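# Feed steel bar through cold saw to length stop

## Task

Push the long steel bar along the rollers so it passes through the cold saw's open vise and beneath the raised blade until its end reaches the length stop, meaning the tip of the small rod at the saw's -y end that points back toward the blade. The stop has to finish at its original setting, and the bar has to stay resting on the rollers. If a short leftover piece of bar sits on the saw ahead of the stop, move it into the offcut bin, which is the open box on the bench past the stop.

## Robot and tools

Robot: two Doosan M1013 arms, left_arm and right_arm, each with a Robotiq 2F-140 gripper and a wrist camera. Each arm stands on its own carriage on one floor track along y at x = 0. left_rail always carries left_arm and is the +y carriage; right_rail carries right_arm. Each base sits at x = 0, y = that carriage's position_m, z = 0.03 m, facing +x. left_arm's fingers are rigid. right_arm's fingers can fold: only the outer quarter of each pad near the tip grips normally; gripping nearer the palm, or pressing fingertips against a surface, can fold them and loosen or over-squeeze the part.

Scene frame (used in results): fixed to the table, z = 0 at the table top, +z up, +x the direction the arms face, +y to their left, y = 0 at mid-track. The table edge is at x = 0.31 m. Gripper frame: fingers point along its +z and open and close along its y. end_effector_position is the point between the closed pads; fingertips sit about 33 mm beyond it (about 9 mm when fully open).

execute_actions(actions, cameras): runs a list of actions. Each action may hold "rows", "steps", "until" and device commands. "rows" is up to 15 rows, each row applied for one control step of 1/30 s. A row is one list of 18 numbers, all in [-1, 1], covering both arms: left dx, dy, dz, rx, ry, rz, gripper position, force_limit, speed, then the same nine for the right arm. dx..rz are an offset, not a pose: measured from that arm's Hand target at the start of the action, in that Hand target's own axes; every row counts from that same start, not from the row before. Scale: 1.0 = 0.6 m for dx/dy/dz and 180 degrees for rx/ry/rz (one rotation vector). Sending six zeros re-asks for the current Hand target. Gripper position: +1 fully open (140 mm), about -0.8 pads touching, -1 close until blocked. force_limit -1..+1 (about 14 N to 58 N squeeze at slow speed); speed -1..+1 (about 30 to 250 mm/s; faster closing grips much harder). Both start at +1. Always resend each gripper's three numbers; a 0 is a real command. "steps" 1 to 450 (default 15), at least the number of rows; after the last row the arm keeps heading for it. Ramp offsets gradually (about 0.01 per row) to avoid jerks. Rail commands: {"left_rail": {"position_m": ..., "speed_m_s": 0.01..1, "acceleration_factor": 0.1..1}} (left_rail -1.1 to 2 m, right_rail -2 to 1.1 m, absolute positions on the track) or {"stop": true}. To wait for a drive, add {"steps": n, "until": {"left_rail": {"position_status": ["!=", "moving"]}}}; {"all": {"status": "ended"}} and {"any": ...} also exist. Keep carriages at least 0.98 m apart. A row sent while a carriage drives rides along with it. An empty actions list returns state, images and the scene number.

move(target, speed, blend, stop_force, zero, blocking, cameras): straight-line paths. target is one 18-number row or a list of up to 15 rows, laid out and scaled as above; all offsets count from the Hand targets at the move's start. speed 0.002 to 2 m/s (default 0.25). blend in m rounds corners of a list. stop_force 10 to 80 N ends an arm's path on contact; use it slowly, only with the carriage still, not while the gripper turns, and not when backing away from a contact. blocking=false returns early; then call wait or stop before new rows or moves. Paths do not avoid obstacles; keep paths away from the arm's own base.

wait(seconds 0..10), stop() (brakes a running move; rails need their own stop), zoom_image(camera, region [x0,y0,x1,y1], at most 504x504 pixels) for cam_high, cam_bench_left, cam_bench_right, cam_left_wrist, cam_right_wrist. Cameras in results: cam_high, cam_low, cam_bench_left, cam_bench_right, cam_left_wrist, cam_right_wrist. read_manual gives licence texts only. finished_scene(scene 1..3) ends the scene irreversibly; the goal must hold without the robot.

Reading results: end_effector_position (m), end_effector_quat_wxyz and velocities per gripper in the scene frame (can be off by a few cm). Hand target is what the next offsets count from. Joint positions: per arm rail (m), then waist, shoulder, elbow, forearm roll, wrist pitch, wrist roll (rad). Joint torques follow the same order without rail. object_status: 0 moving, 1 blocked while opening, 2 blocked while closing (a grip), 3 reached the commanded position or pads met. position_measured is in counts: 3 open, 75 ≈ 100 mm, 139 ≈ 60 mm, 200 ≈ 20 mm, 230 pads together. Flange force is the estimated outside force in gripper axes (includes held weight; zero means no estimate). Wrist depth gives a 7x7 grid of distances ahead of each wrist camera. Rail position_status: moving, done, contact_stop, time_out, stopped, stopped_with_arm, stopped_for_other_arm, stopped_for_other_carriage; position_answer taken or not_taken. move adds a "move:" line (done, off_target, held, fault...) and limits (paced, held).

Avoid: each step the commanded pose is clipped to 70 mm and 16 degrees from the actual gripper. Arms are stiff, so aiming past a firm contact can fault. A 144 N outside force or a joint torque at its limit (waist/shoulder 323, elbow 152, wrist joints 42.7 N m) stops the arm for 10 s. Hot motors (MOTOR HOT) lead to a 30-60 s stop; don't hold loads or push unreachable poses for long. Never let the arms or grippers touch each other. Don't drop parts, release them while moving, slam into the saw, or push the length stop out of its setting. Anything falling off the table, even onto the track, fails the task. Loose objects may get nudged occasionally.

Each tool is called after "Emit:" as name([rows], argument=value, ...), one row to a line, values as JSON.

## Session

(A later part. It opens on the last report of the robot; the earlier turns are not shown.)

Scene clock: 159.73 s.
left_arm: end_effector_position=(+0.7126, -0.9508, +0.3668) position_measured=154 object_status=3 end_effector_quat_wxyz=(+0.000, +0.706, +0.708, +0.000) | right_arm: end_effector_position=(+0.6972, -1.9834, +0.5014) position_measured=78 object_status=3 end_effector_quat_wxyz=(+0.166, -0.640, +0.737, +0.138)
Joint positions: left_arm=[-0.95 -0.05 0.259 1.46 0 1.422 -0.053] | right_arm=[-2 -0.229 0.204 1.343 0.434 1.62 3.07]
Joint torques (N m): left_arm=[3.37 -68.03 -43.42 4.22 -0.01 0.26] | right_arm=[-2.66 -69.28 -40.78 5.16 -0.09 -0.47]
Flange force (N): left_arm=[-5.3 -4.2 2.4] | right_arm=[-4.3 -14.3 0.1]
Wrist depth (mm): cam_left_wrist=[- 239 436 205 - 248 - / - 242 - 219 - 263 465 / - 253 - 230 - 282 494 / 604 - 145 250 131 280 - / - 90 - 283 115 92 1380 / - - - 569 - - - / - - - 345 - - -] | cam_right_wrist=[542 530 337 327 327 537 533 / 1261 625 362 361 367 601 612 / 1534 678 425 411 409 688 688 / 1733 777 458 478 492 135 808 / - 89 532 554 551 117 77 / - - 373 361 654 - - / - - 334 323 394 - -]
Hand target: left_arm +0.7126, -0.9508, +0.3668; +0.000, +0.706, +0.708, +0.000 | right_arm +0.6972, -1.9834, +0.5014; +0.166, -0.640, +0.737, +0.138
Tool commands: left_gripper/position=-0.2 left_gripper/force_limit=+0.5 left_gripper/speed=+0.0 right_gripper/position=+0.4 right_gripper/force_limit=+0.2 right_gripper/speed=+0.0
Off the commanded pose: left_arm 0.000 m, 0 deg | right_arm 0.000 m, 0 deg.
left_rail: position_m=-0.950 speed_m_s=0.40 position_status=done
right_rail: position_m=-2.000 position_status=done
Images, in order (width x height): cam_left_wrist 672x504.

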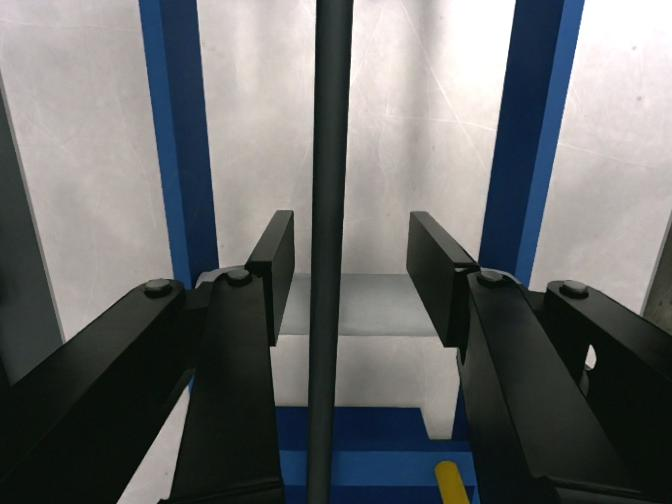

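Emit:
move(target=[0,-0.0127,0.133,0,0,0,-0.2,0.5,0,0,0,0,0,0,0,0.4,0.2,0], cameras=[], speed=0.06, stop_force=15)

Emit:
execute_actions([
  {"rows":[[0,0,0,0,0,0,-1,0.9,-1,0,0,0,0,0,0,0.4,0.2,0]],"steps":80},
], cameras=[])

Emit:
move(target=[0,0.0233,0,0,0,0,-1,0.9,-1,0,0,0,0,0,0,0.4,0.2,0], cameras=["cam_left_wrist","cam_high","cam_bench_right"], speed=0.02)

Emit:
zoom_image(camera="cam_bench_right", region=[440, 220, 672, 400])

Scene clock: 161.90 s.
left_arm: end_effector_position=(+0.7050, -0.9509, +0.2870) position_measured=154 object_status=3 end_effector_quat_wxyz=(+0.000, +0.706, +0.708, +0.000) | right_arm: end_effector_position=(+0.6972, -1.9834, +0.5014) position_measured=78 object_status=3 end_effector_quat_wxyz=(+0.166, -0.640, +0.737, +0.138)
Joint positions: left_arm=[-0.95 -0.05 0.275 1.585 0 1.281 -0.053] | right_arm=[-2 -0.229 0.204 1.343 0.434 1.62 3.07]
Joint torques (N m): left_arm=[3.49 -68.26 -41.95 4.11 -0.04 0.19] | right_arm=[-2.74 -69.33 -40.76 5.15 -0.08 -0.49]
Flange force (N): left_arm=[-5.2 -3.9 1.7] | right_arm=[-4.5 -13.9 0.1]
Wrist depth (mm): cam_left_wrist=[- 188 - 136 374 370 187 / - 190 - 141 - 390 187 / - 205 420 150 - 241 196 / - 192 - 163 131 228 195 / - 90 - 209 131 92 197 / - - - 191 207 - - / - - - 466 - - -] | cam_right_wrist=[544 529 335 328 327 535 534 / 1261 607 368 361 368 604 614 / 1513 678 427 412 421 680 696 / 1746 1633 455 480 493 135 808 / - 89 533 566 544 117 77 / - - 380 364 730 1170 - / - - 333 323 324 - -]
Hand target: left_arm +0.7050, -0.9509, +0.2870; +0.000, +0.706, +0.708, +0.000 | right_arm +0.6972, -1.9834, +0.5014; +0.166, -0.640, +0.737, +0.138
Off the commanded pose: left_arm 0.000 m, 0 deg | right_arm 0.000 m, 0 deg.
left_rail: position_m=-0.950 speed_m_s=0.40 position_status=done
right_rail: position_m=-2.000 position_status=done
move: done
No camera images: "cameras" was empty.

Scene clock: 164.77 s.
left_arm: end_effector_position=(+0.7050, -0.9509, +0.2870) position_measured=204 object_status=2 end_effector_quat_wxyz=(+0.000, +0.706, +0.708, +0.000) | right_arm: end_effector_position=(+0.6972, -1.9834, +0.5014) position_measured=78 object_status=3 end_effector_quat_wxyz=(+0.166, -0.640, +0.737, +0.138)
Joint positions: left_arm=[-0.95 -0.05 0.275 1.585 0 1.281 -0.053] | right_arm=[-2 -0.229 0.204 1.343 0.434 1.62 3.07]
Joint torques (N m): left_arm=[4.88 -50.98 -36.19 4.16 -4.67 -0.82] | right_arm=[-2.54 -69.21 -40.73 5.14 -0.09 -0.48]
Flange force (N): left_arm=[-5.6 -16.5 -21.5] | right_arm=[-4.0 -14.1 0.1]
Wrist depth (mm): cam_left_wrist=[- 176 372 136 - 371 187 / - 190 - 142 375 389 205 / - 206 - 151 - 248 204 / - 192 - 158 - 231 193 / - - 78 170 - 91 205 / - - - 186 - - - / - - - - - - -] | cam_right_wrist=[544 533 336 329 327 537 534 / 1261 610 367 360 368 605 612 / 1503 680 438 412 411 686 692 / 1733 785 457 478 495 135 805 / - 88 529 565 552 117 77 / - - 382 363 732 - - / - - 333 322 320 - -]
Hand target: left_arm +0.7050, -0.9509, +0.2870; +0.000, +0.706, +0.708, +0.000 | right_arm +0.6972, -1.9834, +0.5014; +0.166, -0.640, +0.737, +0.138
Off the commanded pose: left_arm 0.000 m, 0 deg | right_arm 0.000 m, 0 deg.
left_rail: position_m=-0.950 speed_m_s=0.40 position_status=done
right_rail: position_m=-2.000 position_status=done
No camera images: "cameras" was empty.

Scene clock: 165.70 s.
left_arm: end_effector_position=(+0.7190, -0.9508, +0.2870) position_measured=204 object_status=2 end_effector_quat_wxyz=(+0.000, +0.706, +0.708, +0.000) | right_arm: end_effector_position=(+0.6972, -1.9834, +0.5014) position_measured=78 object_status=3 end_effector_quat_wxyz=(+0.166, -0.640, +0.737, +0.138)
Joint positions: left_arm=[-0.95 -0.049 0.297 1.557 0 1.288 -0.052] | right_arm=[-2 -0.229 0.204 1.343 0.434 1.62 3.07]
Joint torques (N m): left_arm=[4.7 -51.67 -37.35 4.58 -5.94 -0.26] | right_arm=[-2.64 -69.3 -40.78 5.14 -0.12 -0.5]
Flange force (N): left_arm=[-6.1 -20.6 -23.1] | right_arm=[-4.4 -13.9 -0.2]
Wrist depth (mm): cam_left_wrist=[160 200 - 136 377 359 177 / 168 204 - 143 395 - 186 / 176 219 426 152 - 223 414 / - 221 437 158 129 233 193 / - - 78 168 - 91 - / - - - 185 - - - / - - - - - - -] | cam_right_wrist=[548 532 336 328 327 537 535 / 1268 612 367 361 368 601 601 / 1513 682 438 411 422 682 696 / 1773 785 459 478 495 135 805 / - 89 530 552 550 117 77 / - - 380 364 732 - - / - - 333 323 317 - -]
Hand target: left_arm +0.7190, -0.9508, +0.2870; +0.000, +0.706, +0.708, +0.000 | right_arm +0.6972, -1.9834, +0.5014; +0.166, -0.640, +0.737, +0.138
Off the commanded pose: left_arm 0.000 m, 0 deg | right_arm 0.000 m, 0 deg.
left_rail: position_m=-0.950 speed_m_s=0.40 position_status=done
right_rail: position_m=-2.000 position_status=done
move: done
Images, in order (width x height): cam_high 672x504, cam_bench_right 672x504, cam_left_wrist 672x504.

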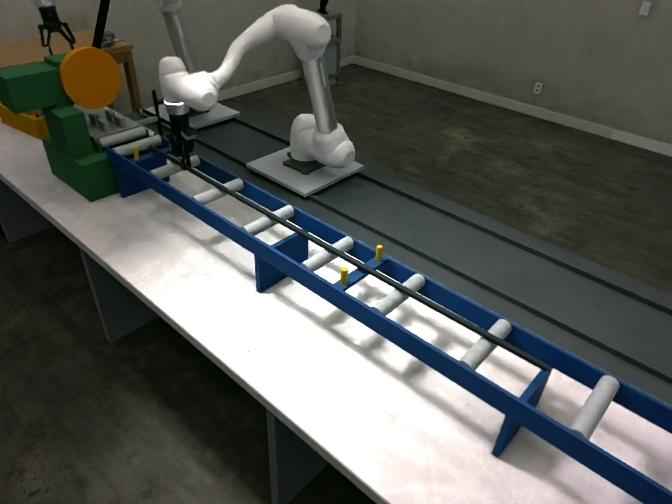

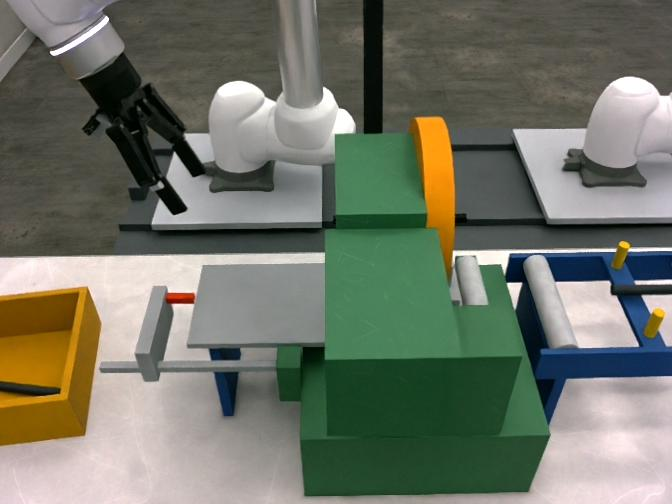

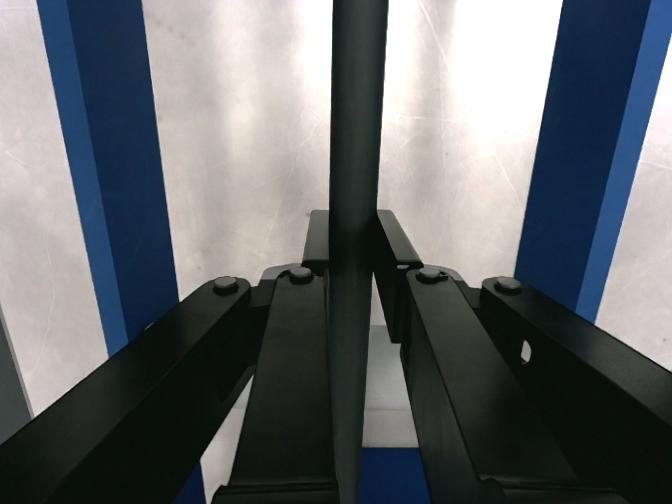

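Scaled by 2.172 from the camera's 672x504 image, which has a finer 960x720 frame.

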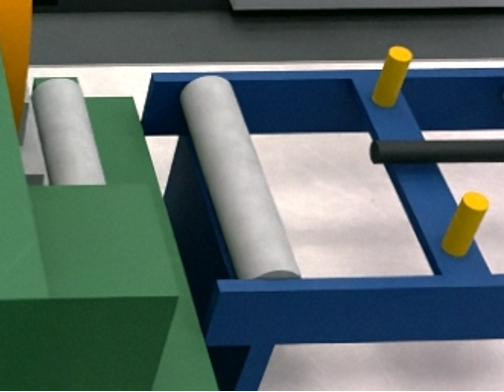

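Emit:
execute_actions([
  {"rows":[[0,0,0,0,0,0,-0.2,0.5,-0.5,0,0,0,0,0,0,0.4,0.2,0]],"steps":35},
], cameras=[])

Emit:
move(target=[0,0,-0.133,0,0,0,-0.2,0.5,0,0,0,0,0,0,0,0.4,0.2,0], cameras=["cam_left_wrist"], speed=0.15)

Emit:
execute_actions([
  {"left_rail":{"position_m":-0.2,"speed_m_s":0.4},"steps":300,"until":{"left_rail":{"position_status":["!=","moving"]}}},
], cameras=["cam_left_wrist"])

Scene clock: 167.33 s.
left_arm: end_effector_position=(+0.7190, -0.9508, +0.2870) position_measured=154 object_status=3 end_effector_quat_wxyz=(+0.000, +0.706, +0.708, +0.000) | right_arm: end_effector_position=(+0.6972, -1.9834, +0.5014) position_measured=78 object_status=3 end_effector_quat_wxyz=(+0.166, -0.640, +0.737, +0.138)
Joint positions: left_arm=[-0.95 -0.049 0.297 1.557 0 1.288 -0.052] | right_arm=[-2 -0.229 0.204 1.343 0.434 1.62 3.07]
Joint torques (N m): left_arm=[3.26 -70.65 -42.12 4.17 -0.03 0.23] | right_arm=[-2.64 -69.02 -40.75 5.15 -0.14 -0.49]
Flange force (N): left_arm=[-5.1 -4.1 1.9] | right_arm=[-4.2 -13.7 0.3]
Wrist depth (mm): cam_left_wrist=[159 191 - 135 368 - 169 / 168 219 - 142 - 383 177 / 177 205 - 151 432 235 184 / - 206 - 160 131 233 192 / - 90 108 175 130 92 - / - - - 204 207 - - / - - - 486 - - -] | cam_right_wrist=[544 533 336 328 327 534 537 / 1261 610 363 360 368 601 610 / 1534 680 436 409 410 686 701 / 1746 783 150 479 492 135 780 / - 88 533 566 551 117 77 / - - 380 364 660 - - / - - 334 322 314 - -]
Hand target: left_arm +0.7190, -0.9508, +0.2870; +0.000, +0.706, +0.708, +0.000 | right_arm +0.6972, -1.9834, +0.5014; +0.166, -0.640, +0.737, +0.138
Off the commanded pose: left_arm 0.000 m, 0 deg | right_arm 0.000 m, 0 deg.
left_rail: position_m=-0.950 speed_m_s=0.40 position_status=done
right_rail: position_m=-2.000 position_status=done
No camera images: "cameras" was empty.

Scene clock: 168.17 s.
left_arm: end_effector_position=(+0.7189, -0.9508, +0.3669) position_measured=154 object_status=3 end_effector_quat_wxyz=(+0.000, +0.706, +0.708, +0.000) | right_arm: end_effector_position=(+0.6972, -1.9834, +0.5014) position_measured=78 object_status=3 end_effector_quat_wxyz=(+0.166, -0.640, +0.737, +0.138)
Joint positions: left_arm=[-0.95 -0.049 0.269 1.447 0 1.425 -0.052] | right_arm=[-2 -0.229 0.204 1.343 0.434 1.62 3.07]
Joint torques (N m): left_arm=[3.49 -68.62 -43.22 4.29 -0.07 0.17] | right_arm=[-2.67 -69.24 -40.75 5.15 -0.09 -0.48]
Flange force (N): left_arm=[-5.1 -4.5 1.6] | right_arm=[-4.7 -13.2 -0.6]
Wrist depth (mm): cam_left_wrist=[- 253 - 207 - 252 - / - 256 448 220 - 246 460 / - 263 485 228 - 270 - / - 275 128 257 131 289 - / - 90 - 281 115 92 1389 / - - - 578 - - - / - - - 341 - - -] | cam_right_wrist=[542 533 335 327 326 534 535 / 1312 609 366 360 367 604 614 / 1513 682 426 411 420 712 688 / 1787 785 452 476 478 136 811 / - 89 533 573 569 117 77 / - - 381 361 725 - - / - - 333 323 317 - -]
Hand target: left_arm +0.7190, -0.9508, +0.3668; +0.000, +0.706, +0.708, +0.000 | right_arm +0.6972, -1.9834, +0.5014; +0.166, -0.640, +0.737, +0.138
Off the commanded pose: left_arm 0.000 m, 0 deg | right_arm 0.000 m, 0 deg.
left_rail: position_m=-0.950 speed_m_s=0.40 position_status=done
right_rail: position_m=-2.000 position_status=done
move: done
Images, in order (width x height): cam_left_wrist 672x504.

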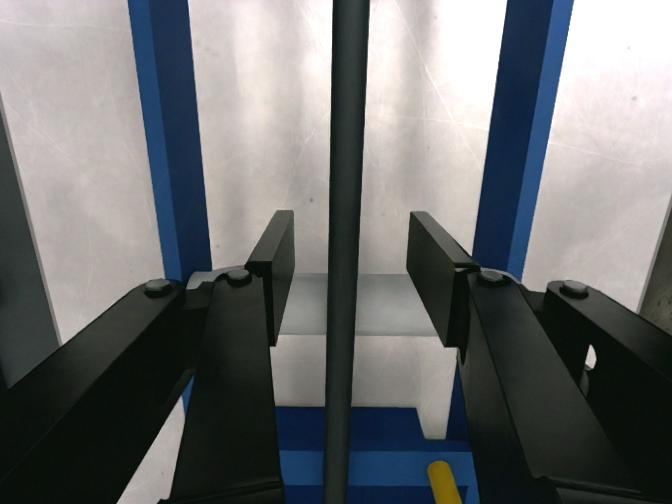

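Scene clock: 172.70 s.
left_arm: end_effector_position=(+0.7190, -0.2008, +0.3668) position_measured=154 object_status=3 end_effector_quat_wxyz=(+0.000, +0.706, +0.708, +0.000) | right_arm: end_effector_position=(+0.6972, -1.9834, +0.5014) position_measured=78 object_status=3 end_effector_quat_wxyz=(+0.166, -0.640, +0.737, +0.138)
Joint positions: left_arm=[-0.2 -0.049 0.269 1.447 0 1.425 -0.052] | right_arm=[-2 -0.229 0.204 1.343 0.434 1.62 3.07]
Joint torques (N m): left_arm=[3.53 -68.72 -43.43 4.28 0.01 0.23] | right_arm=[-2.78 -69.24 -40.86 5.17 -0.09 -0.48]
Flange force (N): left_arm=[-5.0 -4.7 2.7] | right_arm=[-4.4 -13.7 0.1]
Wrist depth (mm): cam_left_wrist=[436 226 225 211 227 228 437 / - 241 235 225 232 241 440 / - 261 - 234 - 270 - / - 273 128 252 131 287 - / - 90 99 380 130 92 1398 / - - - 291 - - - / - - - 327 - - -] | cam_right_wrist=[546 528 336 327 326 537 539 / 1275 612 368 360 367 601 596 / 1513 676 437 411 423 684 698 / 1760 788 458 478 491 135 819 / - 89 527 551 552 117 77 / - - 379 363 728 - - / - - 334 322 329 - -]
Hand target: left_arm +0.7190, -0.2008, +0.3668; +0.000, +0.706, +0.708, +0.000 | right_arm +0.6972, -1.9834, +0.5014; +0.166, -0.640, +0.737, +0.138
Tool commands: left_gripper/position=-0.2 left_gripper/force_limit=+0.5 left_gripper/speed=+0.0 right_gripper/position=+0.4 right_gripper/force_limit=+0.2 right_gripper/speed=+0.0
Off the commanded pose: left_arm 0.000 m, 0 deg | right_arm 0.000 m, 0 deg.
left_rail: position_m=-0.200 speed_m_s=0.40 position_status=done
right_rail: position_m=-2.000 position_status=done
Images, in order (width x height): cam_left_wrist 672x504.

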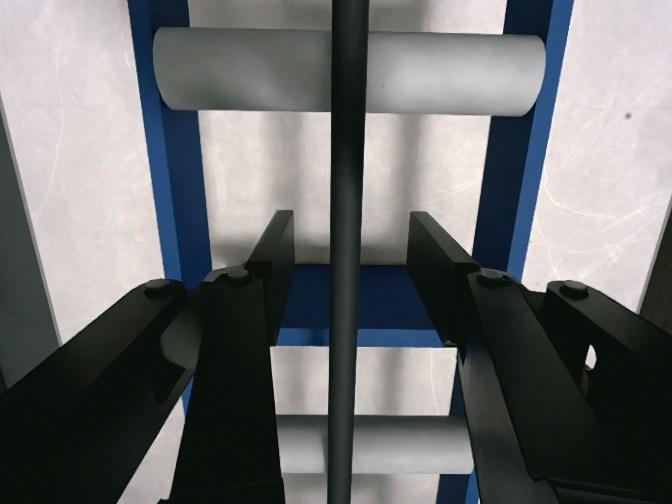

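Emit:
move(target=[0,0,0.133,0,0,0,-0.2,0.5,0,0,0,0,0,0,0,0.4,0.2,0], cameras=[], speed=0.08, stop_force=15)

Emit:
execute_actions([
  {"rows":[[0,0,0,0,0,0,-1,0.5,-1,0,0,0,0,0,0,0.4,0.2,0]],"steps":75},
  {"left_rail":{"position_m":-0.45,"speed_m_s":0.1},"steps":300,"until":{"left_rail":{"position_status":["!=","moving"]}}},
], cameras=["cam_left_wrist","cam_high","cam_bench_right","cam_right_wrist"])

Emit:
zoom_image(camera="cam_bench_right", region=[440, 220, 672, 400])

Emit:
zoom_image(camera="cam_high", region=[60, 80, 220, 200])

Scene clock: 174.50 s.
left_arm: end_effector_position=(+0.7190, -0.2008, +0.2870) position_measured=154 object_status=3 end_effector_quat_wxyz=(+0.000, +0.706, +0.708, +0.000) | right_arm: end_effector_position=(+0.6972, -1.9834, +0.5014) position_measured=78 object_status=3 end_effector_quat_wxyz=(+0.166, -0.640, +0.737, +0.138)
Joint positions: left_arm=[-0.2 -0.049 0.297 1.557 0 1.288 -0.052] | right_arm=[-2 -0.229 0.204 1.343 0.434 1.62 3.07]
Joint torques (N m): left_arm=[3.54 -70.43 -42.11 4.16 -0.03 0.2] | right_arm=[-2.87 -69.16 -40.68 5.16 -0.11 -0.46]
Flange force (N): left_arm=[-5.0 -4.4 1.8] | right_arm=[-4.8 -13.7 -0.1]
Wrist depth (mm): cam_left_wrist=[156 150 150 138 152 153 154 / 167 179 175 144 164 163 165 / 177 207 421 151 - 233 196 / - 206 - 161 131 219 186 / - 90 108 178 130 92 - / - - - 189 - - - / - - - 201 - - -] | cam_right_wrist=[546 533 336 328 327 539 533 / 1268 609 361 361 368 602 614 / 1513 678 436 411 422 686 692 / 1746 785 456 479 476 135 811 / - 89 532 569 570 117 77 / - - 379 361 732 1182 - / - - 334 323 333 - -]
Hand target: left_arm +0.7190, -0.2008, +0.2870; +0.000, +0.706, +0.708, +0.000 | right_arm +0.6972, -1.9834, +0.5014; +0.166, -0.640, +0.737, +0.138
Off the commanded pose: left_arm 0.000 m, 0 deg | right_arm 0.000 m, 0 deg.
left_rail: position_m=-0.200 speed_m_s=0.40 position_status=done
right_rail: position_m=-2.000 position_status=done
move: done
No camera images: "cameras" was empty.

Scene clock: 180.33 s.
left_arm: end_effector_position=(+0.7190, -0.4508, +0.2870) position_measured=203 object_status=2 end_effector_quat_wxyz=(+0.000, +0.706, +0.708, +0.000) | right_arm: end_effector_position=(+0.6972, -1.9834, +0.5014) position_measured=78 object_status=3 end_effector_quat_wxyz=(+0.166, -0.640, +0.737, +0.138)
Joint positions: left_arm=[-0.45 -0.049 0.297 1.557 0 1.288 -0.052] | right_arm=[-2 -0.229 0.204 1.343 0.434 1.62 3.07]
Joint torques (N m): left_arm=[3.96 -63.28 -28.31 4 4.97 0.14] | right_arm=[-2.45 -69.13 -40.89 5.14 -0.09 -0.47]
Flange force (N): left_arm=[-5.8 10.5 -10.3] | right_arm=[-4.4 -12.5 -0.4]
Flange force at the end of the 1st action (N): left_arm=[-4.9 10.6 -10.4] | right_arm=[-4.5 -13.4 0.2]
Wrist depth (mm): cam_left_wrist=[160 214 219 136 225 220 168 / 167 191 392 142 - 219 176 / - 169 169 156 171 172 172 / 453 207 189 158 185 206 191 / - - 78 168 - 91 - / - - - 184 - - - / - - - - - - -] | cam_right_wrist=[543 533 336 327 326 550 534 / 1275 612 367 361 368 599 615 / 1503 680 423 411 421 684 694 / 1746 785 455 477 493 135 814 / - 88 533 563 569 117 77 / - - 379 364 714 1170 - / - - 333 324 327 - -]
Hand target: left_arm +0.7190, -0.4508, +0.2870; +0.000, +0.706, +0.708, +0.000 | right_arm +0.6972, -1.9834, +0.5014; +0.166, -0.640, +0.737, +0.138
Off the commanded pose: left_arm 0.000 m, 0 deg | right_arm 0.000 m, 0 deg.
left_rail: position_m=-0.450 speed_m_s=0.10 position_status=done
right_rail: position_m=-2.000 position_status=done
Images, in order (width x height): cam_high 672x504, cam_bench_right 672x504, cam_left_wrist 672x504, cam_right_wrist 672x504.

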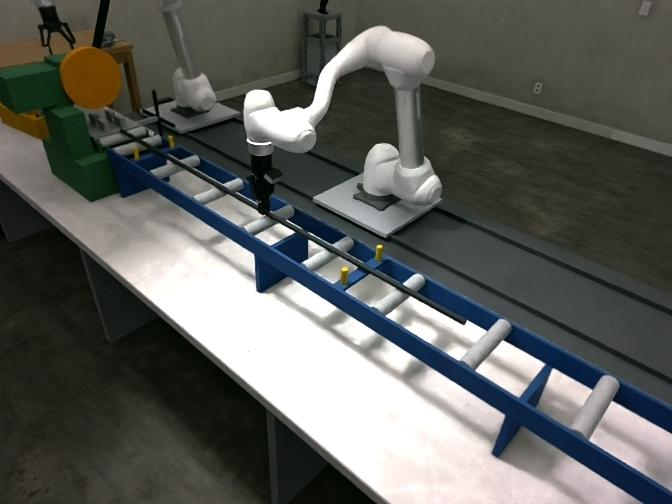

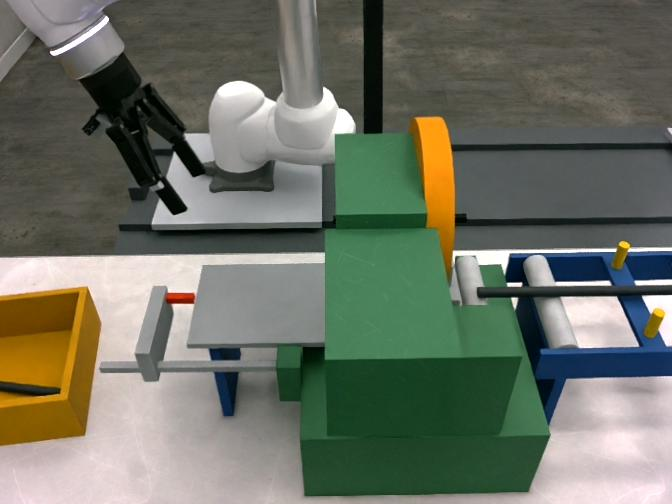

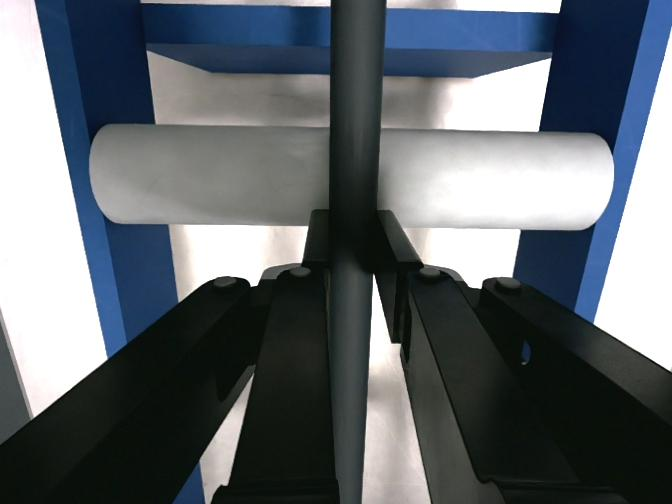

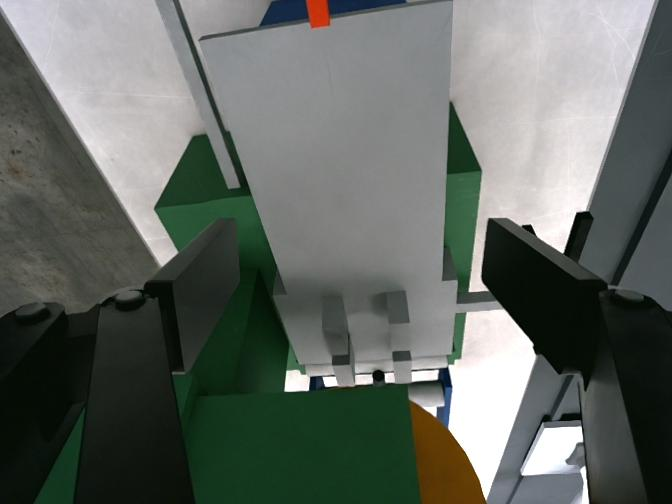

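Scaled by 2.172 from the camera's 672x504 image, which has a finer 960x720 frame.

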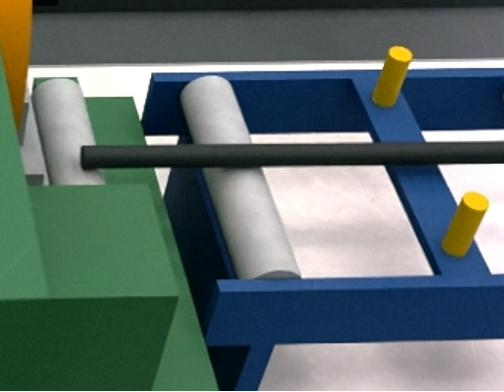

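Scaled by 3.150 from the camera's 672x504 image, which has a finer 960x720 frame.

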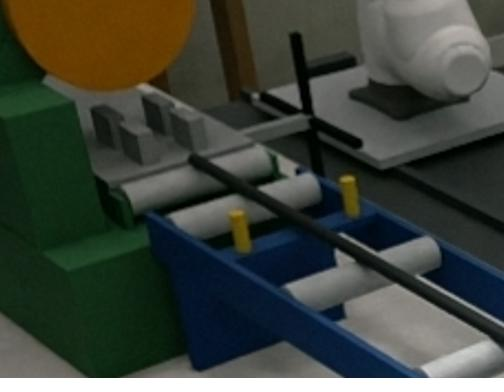

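Emit:
execute_actions([
  {"left_rail":{"position_m":-0.55,"speed_m_s":0.06},"steps":20},
  {"rows":[[0,0.001,0,0,0,0,-1,0.5,-1,0,0,0,0,0,0,0.4,0.2,0],[0,0.002,0,0,0,0,-1,0.5,-1,0,0,0,0,0,0,0.4,0.2,0],[0,0.003,0,0,0,0,-1,0.5,-1,0,0,0,0,0,0,0.4,0.2,0],[0,0.004,0,0,0,0,-1,0.5,-1,0,0,0,0,0,0,0.4,0.2,0],[0,0.005,0,0,0,0,-1,0.5,-1,0,0,0,0,0,0,0.4,0.2,0]],"steps":10},
  {"steps":300,"until":{"left_rail":{"position_status":["!=","moving"]}}},
], cameras=["cam_right_wrist"])

Emit:
zoom_image(camera="cam_right_wrist", region=[280, 250, 460, 400])

Scene clock: 182.80 s.
left_arm: end_effector_position=(+0.7220, -0.5508, +0.2870) position_measured=203 object_status=2 end_effector_quat_wxyz=(+0.000, +0.706, +0.708, +0.000) | right_arm: end_effector_position=(+0.6972, -1.9834, +0.5014) position_measured=78 object_status=3 end_effector_quat_wxyz=(+0.166, -0.640, +0.737, +0.138)
Joint positions: left_arm=[-0.55 -0.049 0.301 1.55 0 1.289 -0.052] | right_arm=[-2 -0.229 0.204 1.343 0.434 1.62 3.07]
Joint torques (N m): left_arm=[4.23 -52.86 -41.82 4.73 -8.47 -0.08] | right_arm=[-2.62 -69.23 -40.79 5.14 -0.12 -0.49]
Flange force (N): left_arm=[-5.5 -27.1 -21.0] | right_arm=[-4.4 -13.4 -0.3]
Flange force at the end of the 1st action (N): left_arm=[-5.4 10.2 -10.7] | right_arm=[-4.5 -13.6 -0.4]
Flange force at the end of the 2nd action (N): left_arm=[-5.1 -30.9 -23.6] | right_arm=[-4.4 -13.6 -0.2]
Wrist depth (mm): cam_left_wrist=[162 207 378 135 375 172 165 / 170 208 393 142 391 383 182 / 178 210 - 152 420 401 182 / 434 211 - 157 115 215 443 / - - 78 168 - 92 477 / - - - 184 - - - / - - - - - - -] | cam_right_wrist=[544 532 337 328 326 537 532 / 1268 610 366 360 368 601 596 / 1513 682 436 411 422 684 698 / 1746 783 457 480 491 135 742 / - 89 517 551 572 117 77 / - - 379 362 723 1164 - / - - 335 323 323 - -]
Hand target: left_arm +0.7220, -0.5508, +0.2870; +0.000, +0.706, +0.708, +0.000 | right_arm +0.6972, -1.9834, +0.5014; +0.166, -0.640, +0.737, +0.138
Off the commanded pose: left_arm 0.000 m, 0 deg | right_arm 0.000 m, 0 deg.
left_rail: position_m=-0.550 speed_m_s=0.06 position_status=done
right_rail: position_m=-2.000 position_status=done
Images, in order (width x height): cam_right_wrist 672x504.

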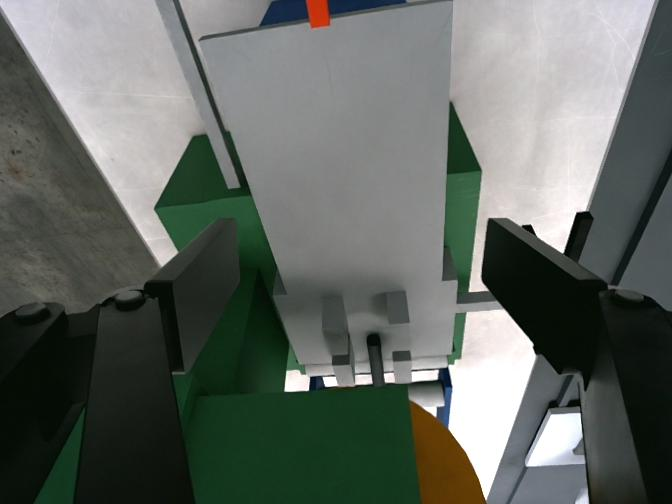

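Scaled by 2.800 from the camera's 672x504 image, which has a finer 960x720 frame.

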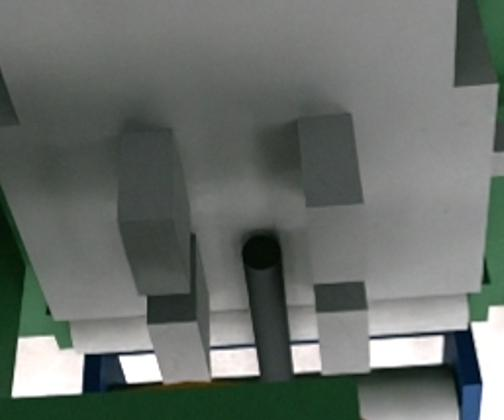

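Emit:
execute_actions([
  {"left_rail":{"position_m":-0.75,"speed_m_s":0.1},"steps":300,"until":{"left_rail":{"position_status":["!=","moving"]}}},
], cameras=["cam_right_wrist","cam_left_wrist","cam_bench_right"])

Scene clock: 185.73 s.
left_arm: end_effector_position=(+0.7220, -0.7508, +0.2870) position_measured=203 object_status=2 end_effector_quat_wxyz=(+0.000, +0.706, +0.708, +0.000) | right_arm: end_effector_position=(+0.6972, -1.9834, +0.5014) position_measured=78 object_status=3 end_effector_quat_wxyz=(+0.166, -0.640, +0.737, +0.138)
Joint positions: left_arm=[-0.75 -0.049 0.301 1.55 0 1.289 -0.052] | right_arm=[-2 -0.229 0.204 1.343 0.434 1.62 3.07]
Joint torques (N m): left_arm=[3.94 -53.09 -41.83 4.53 -8.23 -0.07] | right_arm=[-2.8 -69.25 -40.79 5.15 -0.09 -0.5]
Flange force (N): left_arm=[-5.3 -26.9 -20.4] | right_arm=[-4.4 -14.5 0.2]
Wrist depth (mm): cam_left_wrist=[163 206 - 135 - - 165 / 170 196 385 144 - 218 173 / 174 170 171 159 172 173 174 / - 211 180 158 180 190 191 / - - 78 168 - - - / - - - 184 - - - / - - - - - - -] | cam_right_wrist=[542 530 336 328 328 537 533 / 1261 612 367 360 368 605 622 / 1513 678 437 411 423 688 703 / 1746 783 449 479 493 135 780 / - 89 524 551 570 117 77 / - - 381 361 728 - - / - - 333 323 400 - -]
Hand target: left_arm +0.7220, -0.7508, +0.2870; +0.000, +0.706, +0.708, +0.000 | right_arm +0.6972, -1.9834, +0.5014; +0.166, -0.640, +0.737, +0.138
Tool commands: left_gripper/position=-1.0 left_gripper/force_limit=+0.5 left_gripper/speed=-1.0 right_gripper/position=+0.4 right_gripper/force_limit=+0.2 right_gripper/speed=+0.0
Off the commanded pose: left_arm 0.000 m, 0 deg | right_arm 0.000 m, 0 deg.
left_rail: position_m=-0.750 speed_m_s=0.10 position_status=done
right_rail: position_m=-2.000 position_status=done
Images, in order (width x height): cam_bench_right 672x504, cam_left_wrist 672x504, cam_right_wrist 672x504.

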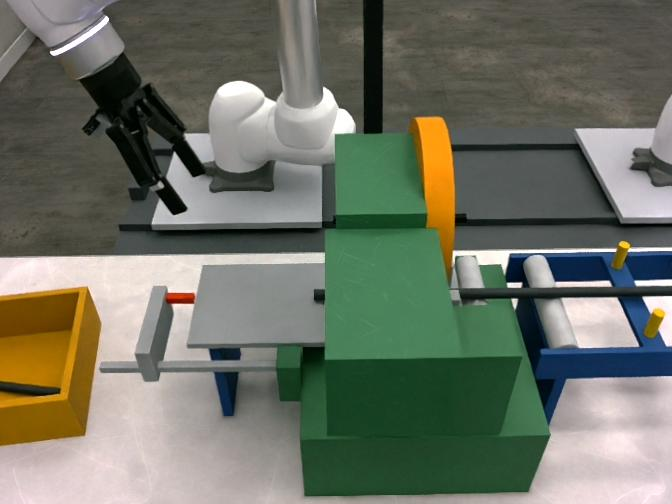

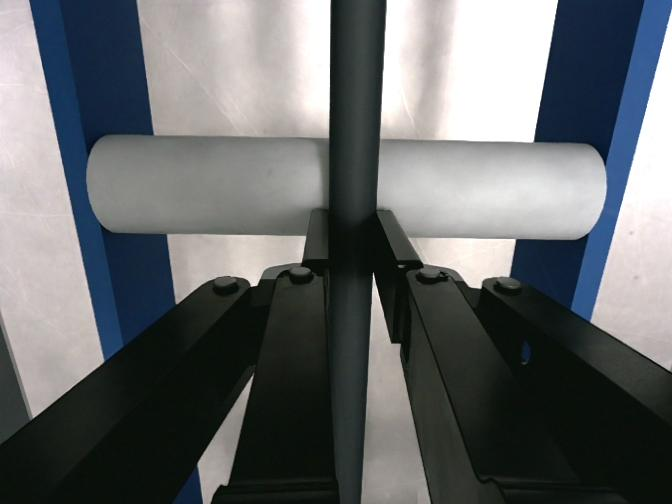

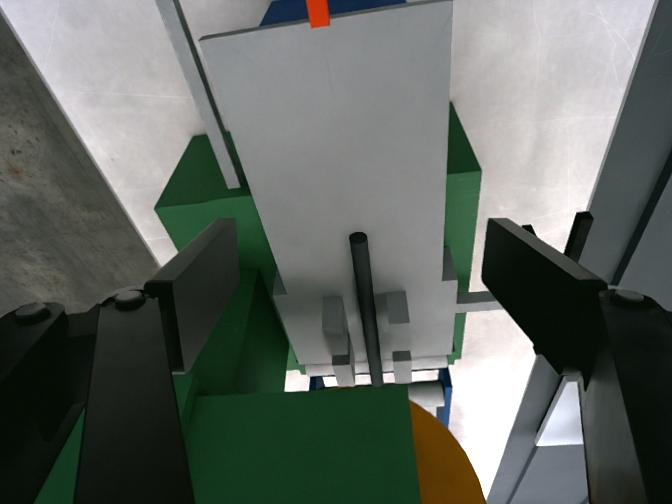

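Emit:
execute_actions([
  {"left_rail":{"position_m":-0.93,"speed_m_s":0.08},"steps":300,"until":{"left_rail":{"position_status":["!=","moving"]}}},
], cameras=["cam_right_wrist","cam_bench_right"])

Emit:
zoom_image(camera="cam_right_wrist", region=[250, 0, 430, 150])

Emit:
zoom_image(camera="cam_bench_right", region=[130, 250, 330, 400])

Scene clock: 188.87 s.
left_arm: end_effector_position=(+0.7220, -0.9308, +0.2870) position_measured=203 object_status=2 end_effector_quat_wxyz=(+0.000, +0.706, +0.708, +0.000) | right_arm: end_effector_position=(+0.6972, -1.9834, +0.5014) position_measured=78 object_status=3 end_effector_quat_wxyz=(+0.166, -0.640, +0.737, +0.138)
Joint positions: left_arm=[-0.93 -0.049 0.301 1.55 0 1.289 -0.052] | right_arm=[-2 -0.229 0.204 1.343 0.434 1.62 3.07]
Joint torques (N m): left_arm=[4.09 -53.4 -41.87 4.66 -8.1 -0.08] | right_arm=[-2.57 -68.94 -40.83 5.16 -0.08 -0.44]
Flange force (N): left_arm=[-6.2 -26.5 -20.1] | right_arm=[-3.8 -13.1 0.4]
Wrist depth (mm): cam_left_wrist=[162 195 - 135 371 214 173 / 170 195 - 142 - 218 182 / 179 208 - 153 - 230 183 / - 212 - 158 - 214 192 / - - 78 168 - 92 - / - - - 184 - - - / - - - - - - -] | cam_right_wrist=[546 532 337 327 327 537 534 / 1268 607 367 352 368 601 612 / 1513 680 427 410 423 688 674 / 1773 785 464 479 492 135 805 / - 89 517 551 552 117 77 / - - 378 365 747 - - / - - 334 323 403 - -]
Hand target: left_arm +0.7220, -0.9308, +0.2870; +0.000, +0.706, +0.708, +0.000 | right_arm +0.6972, -1.9834, +0.5014; +0.166, -0.640, +0.737, +0.138
Tool commands: left_gripper/position=-1.0 left_gripper/force_limit=+0.5 left_gripper/speed=-1.0 right_gripper/position=+0.4 right_gripper/force_limit=+0.2 right_gripper/speed=+0.0
Off the commanded pose: left_arm 0.000 m, 0 deg | right_arm 0.000 m, 0 deg.
left_rail: position_m=-0.930 speed_m_s=0.08 position_status=done
right_rail: position_m=-2.000 position_status=done
Images, in order (width x height): cam_bench_right 672x504, cam_right_wrist 672x504.

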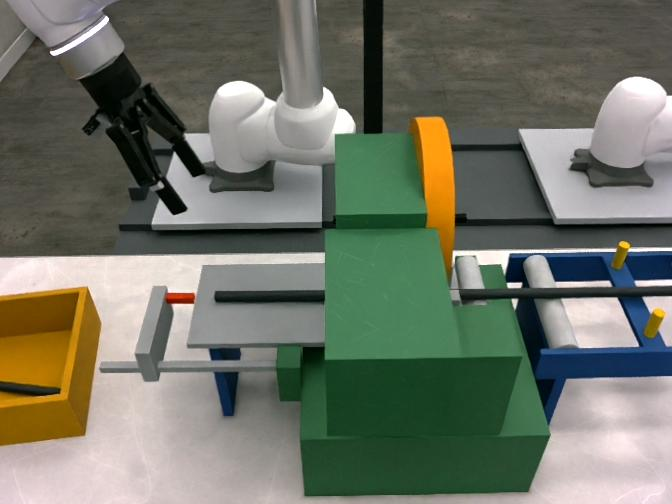

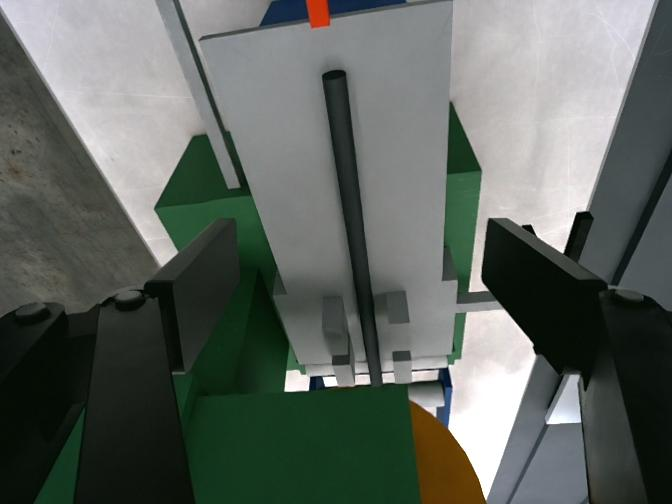

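Scaled by 2.800 from the camera's 672x504 image, which has a finer 960x720 frame.

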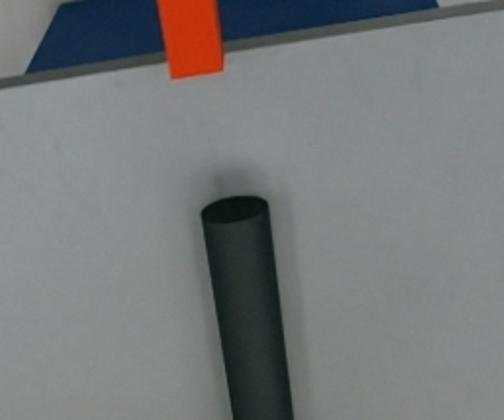

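Scaled by 2.520 from the camera's 672x504 image, which has a finer 960x720 frame.

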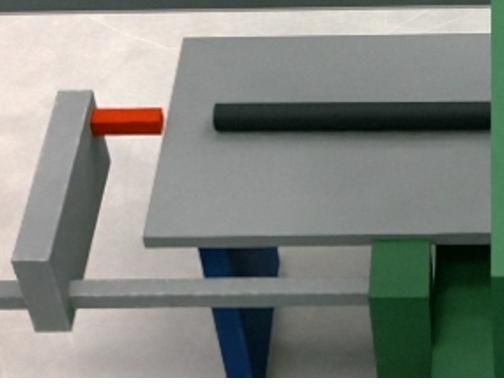

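Emit:
move(target=[-0.05,0,0,0,0,0,-1,0.5,-1,0,0,0,0,0,0,0.4,0.2,0], cameras=["cam_right_wrist","cam_bench_right"], speed=0.02)

Emit:
zoom_image(camera="cam_bench_right", region=[160, 270, 250, 340])

Emit:
zoom_image(camera="cam_right_wrist", region=[250, 0, 430, 150])

Scene clock: 190.83 s.
left_arm: end_effector_position=(+0.7221, -0.9609, +0.2870) position_measured=203 object_status=2 end_effector_quat_wxyz=(+0.000, +0.706, +0.708, +0.000) | right_arm: end_effector_position=(+0.6972, -1.9834, +0.5014) position_measured=78 object_status=3 end_effector_quat_wxyz=(+0.166, -0.640, +0.737, +0.138)
Joint positions: left_arm=[-0.93 -0.09 0.303 1.549 0 1.29 -0.094] | right_arm=[-2 -0.229 0.204 1.343 0.434 1.62 3.07]
Joint torques (N m): left_arm=[4.03 -54.14 -42.25 4.6 -8.06 -0.11] | right_arm=[-2.61 -69.29 -40.68 5.16 -0.09 -0.49]
Flange force (N): left_arm=[-5.0 -26.7 -19.0] | right_arm=[-4.4 -14.0 -0.4]
Wrist depth (mm): cam_left_wrist=[163 195 - 134 - - 165 / 170 209 - 142 394 213 173 / 175 212 417 153 - 228 185 / - 211 - 158 115 229 191 / - - 78 168 - 92 - / - - - 184 - - - / - - - - - - -] | cam_right_wrist=[543 529 336 321 327 537 538 / 1268 612 366 353 368 605 612 / 1513 668 423 411 422 688 686 / 1773 1645 459 480 492 135 772 / - 89 532 552 554 117 77 / - - 380 365 627 1164 - / - - 334 323 317 - -]
Hand target: left_arm +0.7221, -0.9608, +0.2870; +0.000, +0.706, +0.708, +0.000 | right_arm +0.6972, -1.9834, +0.5014; +0.166, -0.640, +0.737, +0.138
Off the commanded pose: left_arm 0.000 m, 0 deg | right_arm 0.000 m, 0 deg.
left_rail: position_m=-0.930 speed_m_s=0.08 position_status=done
right_rail: position_m=-2.000 position_status=done
move: done
Images, in order (width x height): cam_bench_right 672x504, cam_right_wrist 672x504.

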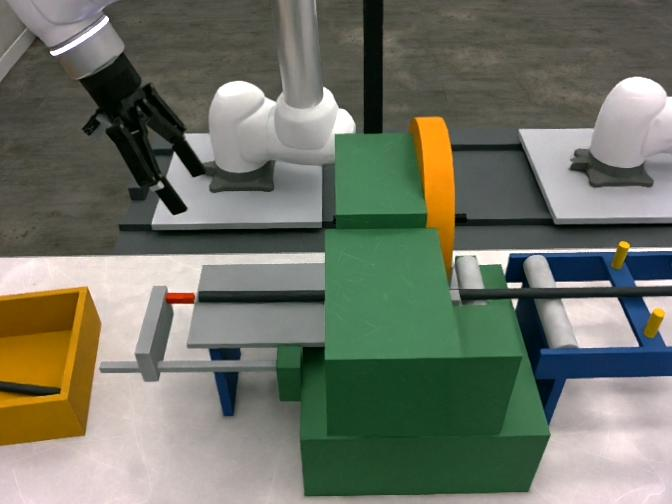

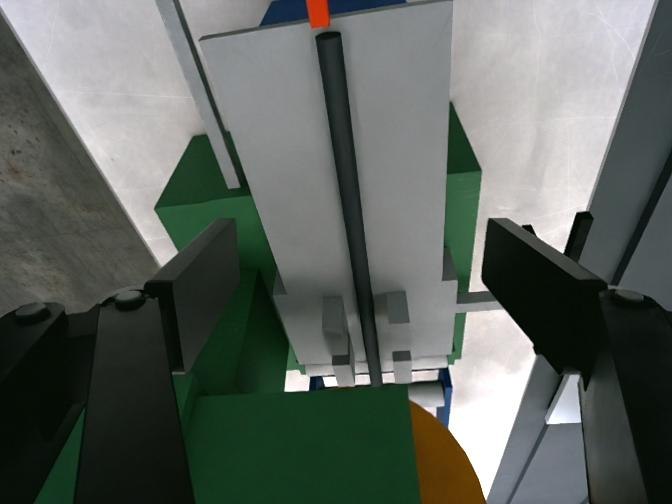

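Scaled by 5.600 from the camera's 672x504 image, which has a finer 960x720 frame.

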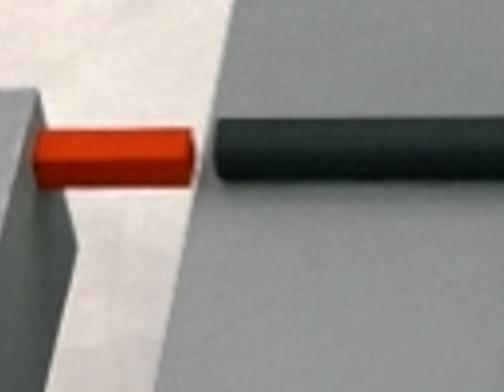

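Scaled by 2.800 from the camera's 672x504 image, which has a finer 960x720 frame.

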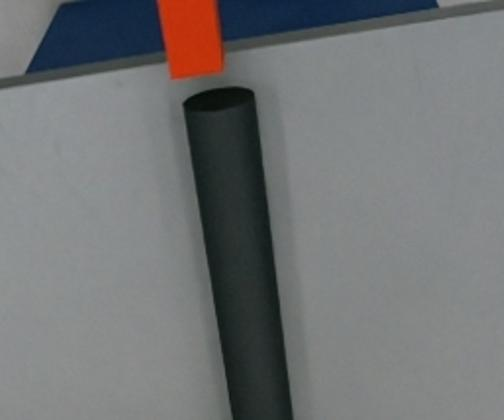

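Emit:
move(target=[-0.02,0,0,0,0,0,-1,0.5,-1,0,0,0,0,0,0,0.4,0.2,0], cameras=["cam_right_wrist","cam_bench_right"], speed=0.005, stop_force=10)

Emit:
zoom_image(camera="cam_bench_right", region=[160, 270, 250, 340])

Scene clock: 193.27 s.
left_arm: end_effector_position=(+0.7221, -0.9697, +0.2870) position_measured=203 object_status=2 end_effector_quat_wxyz=(+0.000, +0.706, +0.708, +0.000) | right_arm: end_effector_position=(+0.6972, -1.9834, +0.5014) position_measured=78 object_status=3 end_effector_quat_wxyz=(+0.166, -0.640, +0.737, +0.138)
Joint positions: left_arm=[-0.93 -0.103 0.303 1.548 0 1.29 -0.106] | right_arm=[-2 -0.229 0.204 1.343 0.434 1.62 3.07]
Joint torques (N m): left_arm=[-6.45 -53.11 -42.75 -0.27 -8.8 -0.07] | right_arm=[-2.91 -69.18 -40.65 5.16 -0.08 -0.45]
Flange force (N): left_arm=[10.6 -27.6 -20.4] | right_arm=[-4.6 -14.2 0.1]
Wrist depth (mm): cam_left_wrist=[163 205 373 134 - - 173 / 170 209 - 143 - 216 182 / 178 211 433 150 - 229 182 / - 211 427 158 116 227 195 / - - 78 168 - 91 - / - - - 184 - - - / - - - - - - -] | cam_right_wrist=[544 532 337 319 327 537 537 / 1282 612 366 352 370 605 610 / 1534 680 426 412 423 684 678 / 1773 780 457 479 490 135 814 / - 89 532 565 570 117 77 / - - 380 364 730 - - / - - 333 323 313 - -]
Hand target: left_arm +0.7221, -0.9697, +0.2870; +0.000, +0.706, +0.708, +0.000 (not the last commanded pose) | right_arm +0.6972, -1.9834, +0.5014; +0.166, -0.640, +0.737, +0.138
Off the commanded pose: left_arm 0.003 m, 0 deg | right_arm 0.000 m, 0 deg.
left_rail: position_m=-0.930 speed_m_s=0.08 position_status=done
right_rail: position_m=-2.000 position_status=done
move: contact (left_arm)
Images, in order (width x height): cam_bench_right 672x504, cam_right_wrist 672x504.

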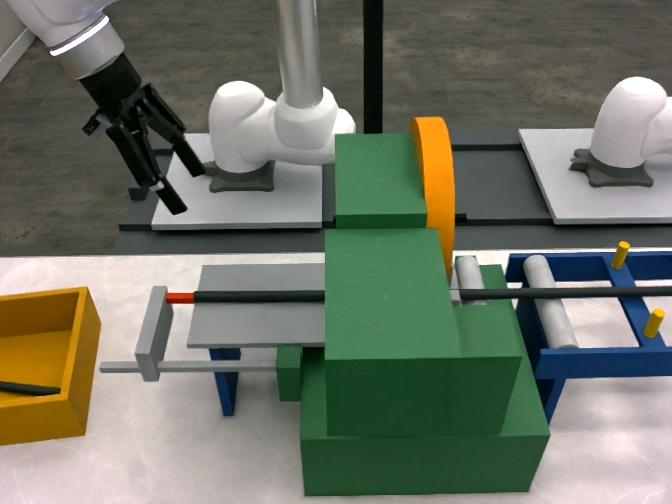

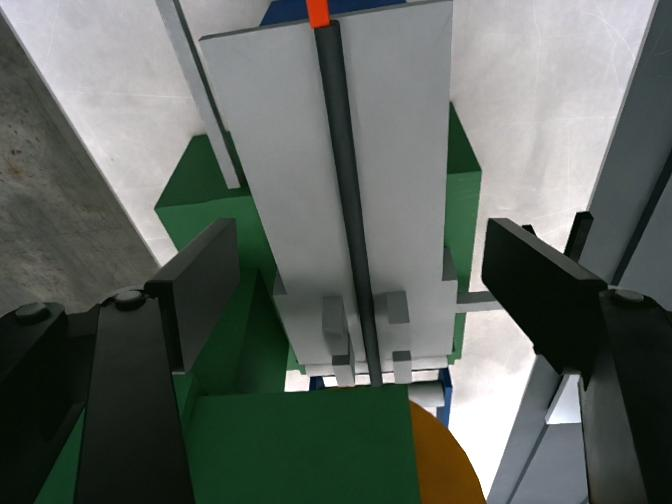

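Scaled by 5.600 from the camera's 672x504 image, which has a finer 960x720 frame.

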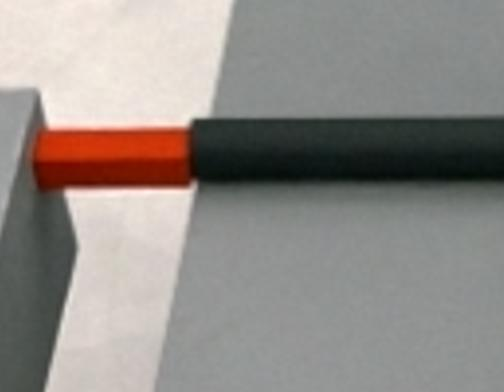

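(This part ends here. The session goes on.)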